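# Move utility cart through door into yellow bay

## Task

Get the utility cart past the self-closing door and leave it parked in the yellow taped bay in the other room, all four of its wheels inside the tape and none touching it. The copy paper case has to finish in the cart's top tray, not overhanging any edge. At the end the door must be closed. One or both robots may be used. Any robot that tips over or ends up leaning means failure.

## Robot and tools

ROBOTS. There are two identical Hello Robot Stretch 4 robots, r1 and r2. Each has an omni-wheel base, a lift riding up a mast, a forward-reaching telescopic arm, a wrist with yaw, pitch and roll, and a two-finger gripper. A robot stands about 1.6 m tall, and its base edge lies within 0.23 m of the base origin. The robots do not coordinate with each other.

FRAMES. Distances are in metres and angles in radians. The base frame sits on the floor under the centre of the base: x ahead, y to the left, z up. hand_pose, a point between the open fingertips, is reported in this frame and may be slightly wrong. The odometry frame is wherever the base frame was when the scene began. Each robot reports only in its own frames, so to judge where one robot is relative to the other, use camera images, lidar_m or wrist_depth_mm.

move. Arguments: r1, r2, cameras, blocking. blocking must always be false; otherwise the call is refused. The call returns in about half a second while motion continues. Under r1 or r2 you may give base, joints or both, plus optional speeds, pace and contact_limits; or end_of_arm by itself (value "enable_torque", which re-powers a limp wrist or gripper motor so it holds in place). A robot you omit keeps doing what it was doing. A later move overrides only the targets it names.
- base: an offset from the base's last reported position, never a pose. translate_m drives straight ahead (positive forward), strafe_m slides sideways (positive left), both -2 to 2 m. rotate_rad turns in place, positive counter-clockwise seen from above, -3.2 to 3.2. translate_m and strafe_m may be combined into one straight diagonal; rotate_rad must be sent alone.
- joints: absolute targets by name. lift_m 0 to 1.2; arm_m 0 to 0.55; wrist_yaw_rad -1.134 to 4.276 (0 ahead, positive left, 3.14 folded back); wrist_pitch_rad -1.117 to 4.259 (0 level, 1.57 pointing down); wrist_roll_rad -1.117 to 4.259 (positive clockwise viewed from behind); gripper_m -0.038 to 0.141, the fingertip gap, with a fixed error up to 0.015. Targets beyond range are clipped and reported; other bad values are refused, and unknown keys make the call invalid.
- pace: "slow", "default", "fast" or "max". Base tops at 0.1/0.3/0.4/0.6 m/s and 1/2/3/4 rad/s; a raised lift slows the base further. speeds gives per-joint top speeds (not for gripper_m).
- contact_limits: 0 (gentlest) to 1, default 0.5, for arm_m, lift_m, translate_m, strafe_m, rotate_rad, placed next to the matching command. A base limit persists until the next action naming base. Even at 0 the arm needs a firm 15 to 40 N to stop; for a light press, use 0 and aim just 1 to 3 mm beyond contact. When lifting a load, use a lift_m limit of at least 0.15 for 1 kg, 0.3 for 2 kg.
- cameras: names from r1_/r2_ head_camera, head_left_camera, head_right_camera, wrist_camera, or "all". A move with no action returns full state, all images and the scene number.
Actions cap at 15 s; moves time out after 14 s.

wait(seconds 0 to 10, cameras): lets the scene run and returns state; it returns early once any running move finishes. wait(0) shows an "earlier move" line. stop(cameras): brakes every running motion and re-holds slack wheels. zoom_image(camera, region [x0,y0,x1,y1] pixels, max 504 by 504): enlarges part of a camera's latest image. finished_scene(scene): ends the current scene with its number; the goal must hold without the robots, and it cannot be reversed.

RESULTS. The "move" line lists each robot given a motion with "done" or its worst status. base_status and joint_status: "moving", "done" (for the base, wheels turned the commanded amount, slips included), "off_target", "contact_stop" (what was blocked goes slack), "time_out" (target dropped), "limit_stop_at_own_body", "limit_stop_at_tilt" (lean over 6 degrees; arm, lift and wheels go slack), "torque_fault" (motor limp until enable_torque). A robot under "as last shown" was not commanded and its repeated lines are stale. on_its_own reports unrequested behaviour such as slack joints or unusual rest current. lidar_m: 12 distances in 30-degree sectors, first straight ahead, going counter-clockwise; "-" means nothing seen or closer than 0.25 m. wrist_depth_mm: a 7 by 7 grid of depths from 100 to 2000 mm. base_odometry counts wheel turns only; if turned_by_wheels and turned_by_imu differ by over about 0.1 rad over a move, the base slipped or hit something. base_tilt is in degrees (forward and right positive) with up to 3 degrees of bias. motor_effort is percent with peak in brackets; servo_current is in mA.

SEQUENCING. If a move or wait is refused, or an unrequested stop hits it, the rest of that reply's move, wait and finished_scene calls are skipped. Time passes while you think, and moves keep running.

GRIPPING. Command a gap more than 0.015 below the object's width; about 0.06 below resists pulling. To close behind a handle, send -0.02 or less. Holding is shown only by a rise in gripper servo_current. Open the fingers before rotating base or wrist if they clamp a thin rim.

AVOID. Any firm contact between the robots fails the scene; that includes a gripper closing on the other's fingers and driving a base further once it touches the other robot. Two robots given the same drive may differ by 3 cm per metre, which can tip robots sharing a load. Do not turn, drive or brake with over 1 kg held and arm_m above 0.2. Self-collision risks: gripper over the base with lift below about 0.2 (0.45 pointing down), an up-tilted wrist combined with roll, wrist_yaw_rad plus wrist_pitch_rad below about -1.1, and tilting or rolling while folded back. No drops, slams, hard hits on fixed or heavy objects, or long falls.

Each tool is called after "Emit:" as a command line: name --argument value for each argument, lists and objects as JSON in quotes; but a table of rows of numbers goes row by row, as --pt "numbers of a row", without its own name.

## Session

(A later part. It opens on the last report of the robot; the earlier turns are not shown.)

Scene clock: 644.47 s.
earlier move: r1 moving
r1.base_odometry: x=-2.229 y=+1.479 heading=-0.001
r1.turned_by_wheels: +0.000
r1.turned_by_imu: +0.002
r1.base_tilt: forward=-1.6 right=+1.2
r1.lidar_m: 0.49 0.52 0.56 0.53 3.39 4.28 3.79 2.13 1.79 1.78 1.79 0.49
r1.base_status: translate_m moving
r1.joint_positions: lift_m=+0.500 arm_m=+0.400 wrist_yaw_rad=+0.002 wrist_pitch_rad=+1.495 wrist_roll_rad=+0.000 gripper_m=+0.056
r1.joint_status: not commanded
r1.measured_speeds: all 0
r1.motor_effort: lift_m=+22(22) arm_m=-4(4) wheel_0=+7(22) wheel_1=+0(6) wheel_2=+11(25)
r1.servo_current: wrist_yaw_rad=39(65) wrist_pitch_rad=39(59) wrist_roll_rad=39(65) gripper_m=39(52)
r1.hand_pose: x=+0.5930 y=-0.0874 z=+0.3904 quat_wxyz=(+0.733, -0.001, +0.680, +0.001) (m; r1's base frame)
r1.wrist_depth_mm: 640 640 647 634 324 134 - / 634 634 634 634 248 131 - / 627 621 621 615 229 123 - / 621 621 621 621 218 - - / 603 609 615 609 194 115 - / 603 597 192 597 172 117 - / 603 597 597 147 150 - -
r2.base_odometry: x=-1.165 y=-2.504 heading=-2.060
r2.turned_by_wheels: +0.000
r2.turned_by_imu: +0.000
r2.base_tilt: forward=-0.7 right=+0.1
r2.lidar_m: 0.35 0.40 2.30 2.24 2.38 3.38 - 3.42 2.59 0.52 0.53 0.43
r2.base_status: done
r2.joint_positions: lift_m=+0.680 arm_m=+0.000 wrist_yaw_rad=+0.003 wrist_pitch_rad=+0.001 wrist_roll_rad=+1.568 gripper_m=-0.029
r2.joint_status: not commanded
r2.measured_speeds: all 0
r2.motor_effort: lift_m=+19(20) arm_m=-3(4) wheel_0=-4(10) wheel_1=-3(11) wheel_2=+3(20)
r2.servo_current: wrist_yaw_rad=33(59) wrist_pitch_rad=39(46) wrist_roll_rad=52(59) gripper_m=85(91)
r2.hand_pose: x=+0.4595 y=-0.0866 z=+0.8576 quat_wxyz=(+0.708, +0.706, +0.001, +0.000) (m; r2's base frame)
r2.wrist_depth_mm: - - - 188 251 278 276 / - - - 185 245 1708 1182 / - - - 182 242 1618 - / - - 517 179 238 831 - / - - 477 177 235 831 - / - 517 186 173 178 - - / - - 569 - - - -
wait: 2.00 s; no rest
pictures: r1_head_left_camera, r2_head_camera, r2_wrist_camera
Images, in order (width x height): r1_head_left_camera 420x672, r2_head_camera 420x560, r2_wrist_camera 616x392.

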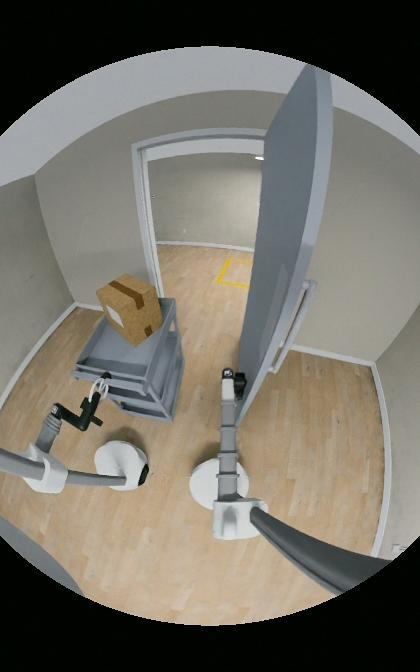

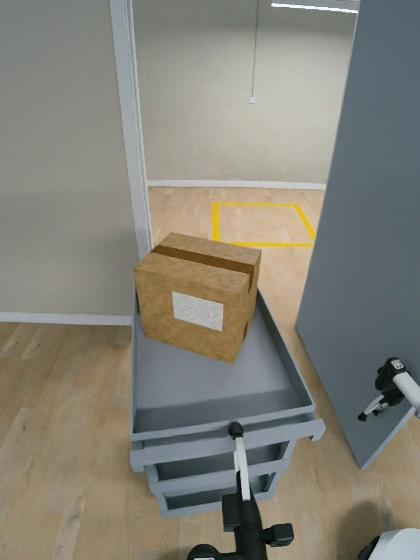

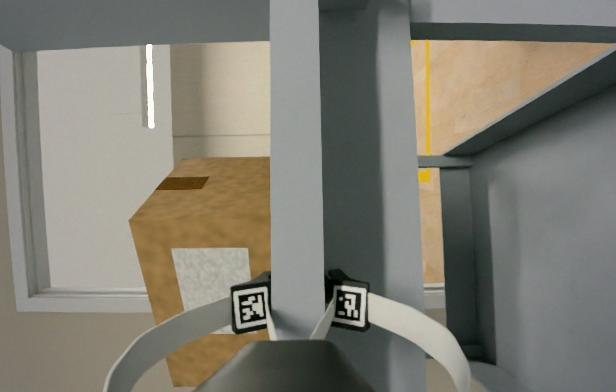

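Emit:
move --r1 '{"base":{"strafe_m":-0.25},"pace":"slow"}' --r2 '{"joints":{"gripper_m":0.06}}' --blocking false

Emit:
wait --seconds 1.2

Emit:
move --r2 '{"base":{"strafe_m":0.035}}' --blocking false

Emit:
wait --seconds 1

Emit:
move --r2 '{"joints":{"gripper_m":-0.03}}' --blocking false

Emit:
wait --seconds 1.5 --cameras '["r2_head_camera","r1_head_left_camera","r2_wrist_camera"]'

Scene clock: 652.70 s.
earlier move: r1 done
move: r1 moving; r2 moving
r1.base_odometry: x=-2.229 y=+1.465 heading=+0.001
r1.turned_by_wheels: +0.002
r1.turned_by_imu: +0.002
r1.base_tilt: forward=-1.6 right=+1.3
r1.lidar_m: 0.50 0.57 0.56 0.53 3.36 4.29 3.77 2.10 1.78 1.74 1.79 0.48
r1.base_status: strafe_m moving
r1.joint_positions: lift_m=+0.500 arm_m=+0.400 wrist_yaw_rad=+0.002 wrist_pitch_rad=+1.495 wrist_roll_rad=+0.000 gripper_m=+0.056
r1.joint_status: not commanded
r1.measured_speeds: translate_m=+0.001 strafe_m=-0.056 rotate_rad=-0.003 lift_m=+0.000 arm_m=+0.000 wrist_yaw_rad=+0.000 wrist_pitch_rad=+0.000 wrist_roll_rad=+0.000
r1.motor_effort: lift_m=+22(22) arm_m=-4(4) wheel_0=+19(20) wheel_1=+0(4) wheel_2=+7(8)
r1.servo_current: wrist_yaw_rad=39(59) wrist_pitch_rad=39(52) wrist_roll_rad=46(59) gripper_m=39(46)
r1.hand_pose: x=+0.5930 y=-0.0874 z=+0.3904 quat_wxyz=(+0.733, -0.001, +0.680, +0.001) (m; r1's base frame)
r1.wrist_depth_mm: 640 634 634 634 234 121 - / 634 627 627 634 222 - - / 621 627 634 615 210 - - / 615 615 615 615 229 - - / 603 609 609 597 216 - - / 609 603 192 603 170 - - / 603 597 591 157 148 - -
r2.base_odometry: x=-1.165 y=-2.504 heading=-2.060
r2.turned_by_wheels: +0.000
r2.turned_by_imu: +0.000
r2.base_tilt: forward=-0.7 right=+0.1
r2.lidar_m: 0.38 0.40 2.30 2.23 2.40 3.34 - 3.42 2.56 0.55 0.55 0.42
r2.base_status: not commanded
r2.joint_positions: lift_m=+0.680 arm_m=+0.000 wrist_yaw_rad=+0.002 wrist_pitch_rad=+0.001 wrist_roll_rad=+1.568 gripper_m=-0.003
r2.joint_status: gripper_m moving
r2.measured_speeds: all 0
r2.motor_effort: lift_m=+20(20) arm_m=-3(4) wheel_0=-4(5) wheel_1=-4(4) wheel_2=+3(3)
r2.servo_current: wrist_yaw_rad=46(59) wrist_pitch_rad=39(46) wrist_roll_rad=52(52) gripper_m=78(85)
r2.hand_pose: x=+0.4595 y=-0.0868 z=+0.8576 quat_wxyz=(+0.708, +0.706, +0.001, +0.000) (m; r2's base frame)
r2.wrist_depth_mm: - - - 191 255 279 278 / - - - 249 249 1708 1160 / - - - 186 245 1618 - / - - 521 183 241 842 - / - - 480 180 237 831 - / - 535 190 177 180 768 - / - 122 554 - - - -
pictures: none

Scene clock: 653.80 s.
earlier move: r1 contact_stop; r2 done
r1.base_odometry: x=-2.229 y=+1.400 heading=+0.136
r1.turned_by_wheels: +0.135
r1.turned_by_imu: +0.139
r1.base_tilt: forward=-1.6 right=+1.3
r1.lidar_m: 0.45 0.61 0.62 0.61 3.76 4.28 2.95 1.84 1.68 1.70 1.64 0.48
r1.base_status: strafe_m contact_stop
r1.joint_positions: lift_m=+0.500 arm_m=+0.400 wrist_yaw_rad=+0.002 wrist_pitch_rad=+1.499 wrist_roll_rad=+0.000 gripper_m=+0.056
r1.joint_status: not commanded
r1.measured_speeds: translate_m=+0.001 strafe_m=+0.000 rotate_rad=+0.002 lift_m=+0.000 arm_m=+0.000 wrist_yaw_rad=+0.000 wrist_pitch_rad=+0.000 wrist_roll_rad=+0.000
r1.on_its_own: the wheels are slack since a contact_stop
r1.motor_effort: lift_m=+22(22) arm_m=-4(4) wheel_0=-1(31) wheel_1=+0(8) wheel_2=+0(13)
r1.servo_current: wrist_yaw_rad=39(72) wrist_pitch_rad=39(52) wrist_roll_rad=33(65) gripper_m=39(46)
r1.hand_pose: x=+0.5919 y=-0.0874 z=+0.3903 quat_wxyz=(+0.732, -0.001, +0.681, +0.001) (m; r1's base frame)
r1.wrist_depth_mm: 627 627 634 627 591 190 - / 621 627 621 621 439 168 - / 627 621 621 615 338 163 - / 615 621 615 615 297 146 - / 609 615 609 609 258 130 - / 609 603 192 603 186 128 - / 603 597 597 146 187 123 -
r2.base_odometry: x=-1.165 y=-2.504 heading=-2.060
r2.turned_by_wheels: +0.000
r2.turned_by_imu: +0.000
r2.base_tilt: forward=-0.7 right=+0.0
r2.lidar_m: 0.39 0.39 2.27 2.23 2.37 3.34 - 3.39 2.56 0.60 0.66 0.47
r2.base_status: not commanded
r2.joint_positions: lift_m=+0.680 arm_m=+0.000 wrist_yaw_rad=+0.002 wrist_pitch_rad=+0.002 wrist_roll_rad=+1.568 gripper_m=+0.060
r2.joint_status: all done
r2.measured_speeds: all 0
r2.motor_effort: lift_m=+19(20) arm_m=-4(4) wheel_0=-4(5) wheel_1=-4(4) wheel_2=+3(3)
r2.servo_current: wrist_yaw_rad=46(59) wrist_pitch_rad=39(46) wrist_roll_rad=52(59) gripper_m=52(117)
r2.hand_pose: x=+0.4595 y=-0.0868 z=+0.8575 quat_wxyz=(+0.708, +0.706, +0.002, +0.000) (m; r2's base frame)
r2.wrist_depth_mm: - - - 201 264 271 273 / - - - 258 259 1708 1182 / - - - 254 255 831 - / - - 535 250 252 831 - / - - 480 190 249 842 - / 1464 535 196 186 190 - - / - 122 574 - 243 - -
wait: 1.10 of 1.2 s (r2 has come to rest)
pictures: none

not run: a stop that you did not command came earlier in this reply.

not run: a stop that you did not command came earlier in this reply.

not run: a stop that you did not command came earlier in this reply.

not run: a stop that you did not command came earlier in this reply.

Emit:
stop

Emit:
move --r2 '{"base":{"strafe_m":0.035}}' --blocking false

Emit:
wait --seconds 1

Emit:
move --r2 '{"joints":{"gripper_m":-0.03}}' --blocking false

Emit:
wait --seconds 1.5 --cameras '["r2_head_camera","r1_head_left_camera","r2_wrist_camera"]'

Scene clock: 659.63 s.
earlier move: r1 contact_stop
stop: r1's wheels hold again
r1.base_odometry: x=-2.120 y=+1.488 heading=+0.714
r1.turned_by_wheels: +0.578
r1.turned_by_imu: +0.583
r1.base_tilt: forward=-1.6 right=+1.3
r1.lidar_m: 0.66 0.54 0.50 3.77 4.35 2.92 1.95 1.80 1.86 1.51 1.26 0.97
r1.base_status: strafe_m contact_stop (by the wheels' count: -0.052 of -0.250)
r1.joint_positions: lift_m=+0.500 arm_m=+0.400 wrist_yaw_rad=+0.002 wrist_pitch_rad=+1.498 wrist_roll_rad=-0.001 gripper_m=+0.056
r1.joint_status: not commanded
r1.measured_speeds: all 0
r1.motor_effort: lift_m=+22(22) arm_m=+4(4) wheel_0=+0(31) wheel_1=+0(8) wheel_2=+0(13)
r1.servo_current: wrist_yaw_rad=52(78) wrist_pitch_rad=46(72) wrist_roll_rad=26(65) gripper_m=39(52)
r1.hand_pose: x=+0.5920 y=-0.0874 z=+0.3903 quat_wxyz=(+0.732, -0.001, +0.681, +0.001) (m; r1's base frame)
r1.wrist_depth_mm: 477 473 469 627 621 634 627 / 473 473 627 627 627 627 627 / 394 462 615 621 621 627 621 / 609 609 615 615 615 615 621 / 615 609 603 603 609 615 609 / 603 609 193 603 188 603 609 / 603 585 591 154 597 603 603
r2.base_odometry: x=-1.165 y=-2.504 heading=-2.059
r2.turned_by_wheels: +0.000
r2.turned_by_imu: +0.001
r2.base_tilt: forward=-0.6 right=+0.0
r2.lidar_m: 0.39 0.39 2.30 2.24 2.36 3.33 - 3.40 2.59 0.52 0.48 0.53
r2.base_status: not commanded
r2.joint_positions: lift_m=+0.680 arm_m=+0.000 wrist_yaw_rad=+0.006 wrist_pitch_rad=+0.002 wrist_roll_rad=+1.569 gripper_m=+0.060
r2.joint_status: all done
r2.measured_speeds: all 0
r2.motor_effort: lift_m=+19(20) arm_m=-3(4) wheel_0=+0(5) wheel_1=-3(4) wheel_2=+3(3)
r2.servo_current: wrist_yaw_rad=52(59) wrist_pitch_rad=39(46) wrist_roll_rad=52(59) gripper_m=52(117)
r2.hand_pose: x=+0.4598 y=-0.0856 z=+0.8575 quat_wxyz=(+0.708, +0.706, +0.003, +0.001) (m; r2's base frame)
r2.wrist_depth_mm: - - - - 294 297 389 / - - - - - 402 - / - - - - - - - / 668 654 647 654 - - - / - - - 216 273 281 281 / - - 195 208 190 - - / - 124 488 - - - -
pictures: none

Scene clock: 660.13 s.
move: r2 moving
r1: as last shown
r1.turned_by_wheels: +0.000
r1.turned_by_imu: +0.000
r1.base_tilt: forward=-1.6 right=+1.2
r1.lidar_m: 0.65 0.56 0.55 3.75 4.35 2.89 1.91 1.80 1.85 1.50 1.30 1.10
r1.motor_effort: lift_m=+22(22) arm_m=+4(4) wheel_0=+0(0) wheel_1=+0(0) wheel_2=+0(0)
r1.servo_current: wrist_yaw_rad=52(65) wrist_pitch_rad=46(46) wrist_roll_rad=46(52) gripper_m=46(46)
r1.wrist_depth_mm: 480 480 634 627 627 634 627 / 469 469 621 621 627 627 634 / 392 473 621 621 615 615 609 / 609 615 615 609 615 615 609 / 603 603 603 609 609 615 603 / 603 603 191 609 187 609 597 / 603 597 597 154 597 597 597
r2.base_odometry: x=-1.139 y=-2.517 heading=-2.059
r2.turned_by_wheels: +0.000
r2.turned_by_imu: +0.000
r2.base_tilt: forward=-0.7 right=+0.1
r2.lidar_m: 0.39 0.37 2.26 2.19 2.33 3.30 - 3.47 2.60 0.56 0.56 0.57
r2.base_status: strafe_m moving
r2.joint_positions: lift_m=+0.680 arm_m=+0.000 wrist_yaw_rad=+0.003 wrist_pitch_rad=+0.002 wrist_roll_rad=+1.569 gripper_m=+0.060
r2.joint_status: not commanded
r2.measured_speeds: translate_m=+0.000 strafe_m=+0.057 rotate_rad=-0.002 lift_m=+0.000 arm_m=+0.000 wrist_yaw_rad=+0.000 wrist_pitch_rad=+0.000 wrist_roll_rad=+0.000
r2.motor_effort: lift_m=+19(19) arm_m=-4(4) wheel_0=-3(10) wheel_1=+2(12) wheel_2=-1(2)
r2.servo_current: wrist_yaw_rad=65(65) wrist_pitch_rad=39(46) wrist_roll_rad=46(59) gripper_m=46(59)
r2.hand_pose: x=+0.4595 y=-0.0866 z=+0.8575 quat_wxyz=(+0.708, +0.706, +0.002, +0.000) (m; r2's base frame)
r2.wrist_depth_mm: - - - - 310 309 1098 / - - - - - - 1118 / - - - - - - - / - - - 236 - - - / - 750 759 231 286 296 294 / - - 192 216 189 - - / - 125 512 - - - -
pictures: none

Scene clock: 660.63 s.
earlier move: r2 done
r1.base_odometry: x=-2.120 y=+1.488 heading=+0.714
r1.turned_by_wheels: +0.000
r1.turned_by_imu: +0.000
r1.base_tilt: forward=-1.6 right=+1.3
r1.lidar_m: 0.67 0.55 0.55 3.79 4.36 2.91 1.94 1.81 1.87 1.53 1.33 1.15
r1.base_status: not commanded
r1.joint_positions: lift_m=+0.500 arm_m=+0.400 wrist_yaw_rad=+0.002 wrist_pitch_rad=+1.498 wrist_roll_rad=-0.001 gripper_m=+0.056
r1.joint_status: not commanded
r1.measured_speeds: all 0
r1.motor_effort: lift_m=+22(22) arm_m=+4(4) wheel_0=-1(1) wheel_1=+0(0) wheel_2=+0(0)
r1.servo_current: wrist_yaw_rad=65(65) wrist_pitch_rad=46(46) wrist_roll_rad=33(65) gripper_m=39(46)
r1.hand_pose: x=+0.5920 y=-0.0874 z=+0.3903 quat_wxyz=(+0.732, -0.001, +0.681, +0.001) (m; r1's base frame)
r1.wrist_depth_mm: 480 477 627 634 634 634 634 / 473 469 621 627 627 621 627 / 399 488 609 621 615 621 627 / 603 615 615 609 615 621 609 / 603 609 603 609 609 609 603 / 597 615 192 609 188 609 603 / 597 597 597 154 603 597 597
r2.base_odometry: x=-1.134 y=-2.520 heading=-2.059
r2.turned_by_wheels: +0.000
r2.turned_by_imu: +0.000
r2.base_tilt: forward=-0.7 right=+0.1
r2.lidar_m: 0.36 0.34 2.23 2.21 2.34 3.28 - 3.46 2.63 0.55 0.56 0.57
r2.base_status: done
r2.joint_positions: lift_m=+0.680 arm_m=+0.000 wrist_yaw_rad=+0.003 wrist_pitch_rad=+0.002 wrist_roll_rad=+1.569 gripper_m=+0.060
r2.joint_status: not commanded
r2.measured_speeds: all 0
r2.motor_effort: lift_m=+19(19) arm_m=-3(4) wheel_0=+0(10) wheel_1=+1(12) wheel_2=+0(2)
r2.servo_current: wrist_yaw_rad=39(65) wrist_pitch_rad=39(46) wrist_roll_rad=39(65) gripper_m=59(59)
r2.hand_pose: x=+0.4595 y=-0.0866 z=+0.8575 quat_wxyz=(+0.708, +0.706, +0.002, +0.000) (m; r2's base frame)
r2.wrist_depth_mm: - - - - 306 317 1182 / - - - - - - 1138 / - - - - - - - / - - - - - - - / - - 820 205 258 268 270 / - - 192 196 185 - - / - 123 504 - 243 - -
wait: 0.50 of 1 s (r2 has come to rest)
pictures: none

Scene clock: 661.13 s.
move: r2 moving
r1: as last shown
r1.base_tilt: forward=-1.5 right=+1.3
r1.lidar_m: 0.67 0.55 0.55 3.76 4.38 2.93 1.96 1.80 1.85 1.51 1.33 1.27
r1.motor_effort: lift_m=+22(22) arm_m=+4(4) wheel_0=+0(1) wheel_1=+0(0) wheel_2=+0(0)
r1.servo_current: wrist_yaw_rad=52(65) wrist_pitch_rad=33(46) wrist_roll_rad=46(52) gripper_m=39(46)
r1.wrist_depth_mm: 473 473 634 627 627 627 634 / 469 462 621 627 615 627 627 / 402 480 609 615 615 615 621 / 615 609 609 621 615 615 615 / 609 609 615 609 615 609 603 / 597 603 193 597 188 597 609 / 603 591 597 154 609 603 603
r2.base_odometry: x=-1.134 y=-2.520 heading=-2.059
r2.turned_by_wheels: +0.000
r2.turned_by_imu: +0.000
r2.base_tilt: forward=-0.6 right=+0.0
r2.lidar_m: 0.36 0.36 2.24 2.20 2.30 3.32 - 3.45 2.64 0.58 0.54 0.58
r2.base_status: not commanded
r2.joint_positions: lift_m=+0.680 arm_m=+0.000 wrist_yaw_rad=+0.003 wrist_pitch_rad=+0.002 wrist_roll_rad=+1.569 gripper_m=+0.040
r2.joint_status: gripper_m moving
r2.measured_speeds: all 0
r2.motor_effort: lift_m=+19(19) arm_m=-4(4) wheel_0=+0(0) wheel_1=+1(2) wheel_2=+0(1)
r2.servo_current: wrist_yaw_rad=39(52) wrist_pitch_rad=39(52) wrist_roll_rad=33(65) gripper_m=143(143)
r2.hand_pose: x=+0.4595 y=-0.0866 z=+0.8575 quat_wxyz=(+0.708, +0.706, +0.002, +0.000) (m; r2's base frame)
r2.wrist_depth_mm: - - - - 306 319 1160 / - - - - - - 1118 / - - - - - - 1138 / - - - - - - - / - - 917 205 262 268 271 / - - 194 196 186 - - / - - 480 - - - -
pictures: none

Scene clock: 662.23 s.
earlier move: r2 done
r1.base_odometry: x=-2.120 y=+1.488 heading=+0.714
r1.turned_by_wheels: +0.000
r1.turned_by_imu: +0.000
r1.base_tilt: forward=-1.6 right=+1.3
r1.lidar_m: 0.68 0.58 0.54 3.81 4.36 2.92 1.96 1.79 1.86 1.51 1.39 1.38
r1.base_status: not commanded
r1.joint_positions: lift_m=+0.500 arm_m=+0.400 wrist_yaw_rad=+0.002 wrist_pitch_rad=+1.498 wrist_roll_rad=-0.001 gripper_m=+0.056
r1.joint_status: not commanded
r1.measured_speeds: all 0
r1.motor_effort: lift_m=+22(22) arm_m=+4(4) wheel_0=+0(1) wheel_1=+0(0) wheel_2=+0(0)
r1.servo_current: wrist_yaw_rad=52(65) wrist_pitch_rad=46(46) wrist_roll_rad=46(59) gripper_m=46(46)
r1.hand_pose: x=+0.5920 y=-0.0874 z=+0.3903 quat_wxyz=(+0.732, -0.001, +0.681, +0.001) (m; r1's base frame)
r1.wrist_depth_mm: 477 473 621 634 634 627 634 / 473 466 615 621 627 627 627 / 404 521 621 621 627 621 615 / 615 615 609 615 603 609 615 / 609 609 597 615 609 609 609 / 609 603 191 603 188 609 603 / 603 591 597 154 597 609 597
r2.base_odometry: x=-1.134 y=-2.520 heading=-2.059
r2.turned_by_wheels: +0.000
r2.turned_by_imu: +0.000
r2.base_tilt: forward=-0.6 right=+0.1
r2.lidar_m: 0.34 0.35 0.41 2.19 2.34 3.31 - 3.44 2.61 0.56 0.58 0.56
r2.base_status: not commanded
r2.joint_positions: lift_m=+0.680 arm_m=+0.000 wrist_yaw_rad=+0.003 wrist_pitch_rad=+0.002 wrist_roll_rad=+1.569 gripper_m=-0.028
r2.joint_status: all done
r2.measured_speeds: all 0
r2.motor_effort: lift_m=+19(19) arm_m=-3(4) wheel_0=+0(1) wheel_1=+2(2) wheel_2=+0(1)
r2.servo_current: wrist_yaw_rad=52(65) wrist_pitch_rad=39(52) wrist_roll_rad=46(65) gripper_m=143(286)
r2.hand_pose: x=+0.4596 y=-0.0865 z=+0.8575 quat_wxyz=(+0.708, +0.706, +0.002, +0.000) (m; r2's base frame)
r2.wrist_depth_mm: - - - - 309 399 1182 / 1336 - - - - - 1205 / - - - - - - 1182 / - - - 197 - - 1182 / - - - 192 247 255 256 / - - 182 185 177 - - / - 146 469 - 231 - -
wait: 1.10 of 1.5 s (r2 has come to rest)
pictures: r1_head_left_camera, r2_head_camera, r2_wrist_camera
Images, in order (width x height): r1_head_left_camera 420x672, r2_head_camera 420x560, r2_wrist_camera 616x392.

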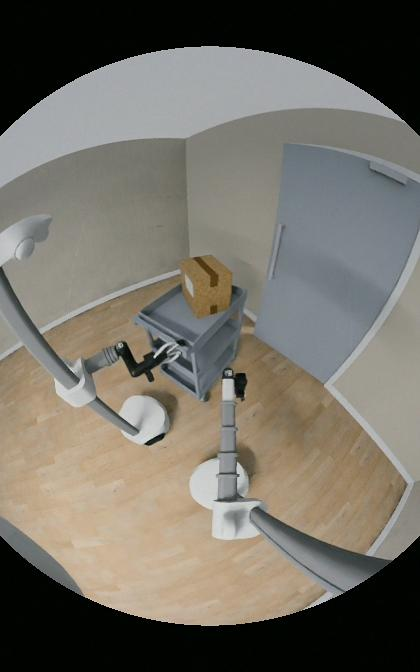

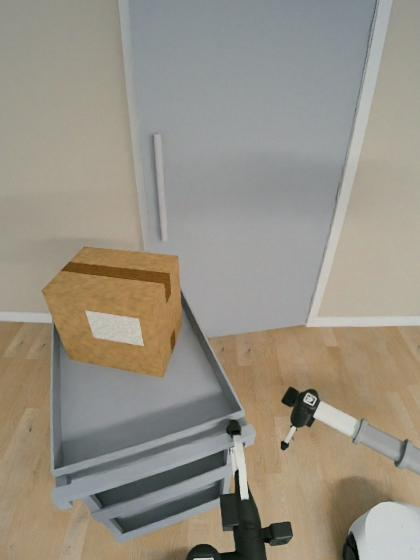

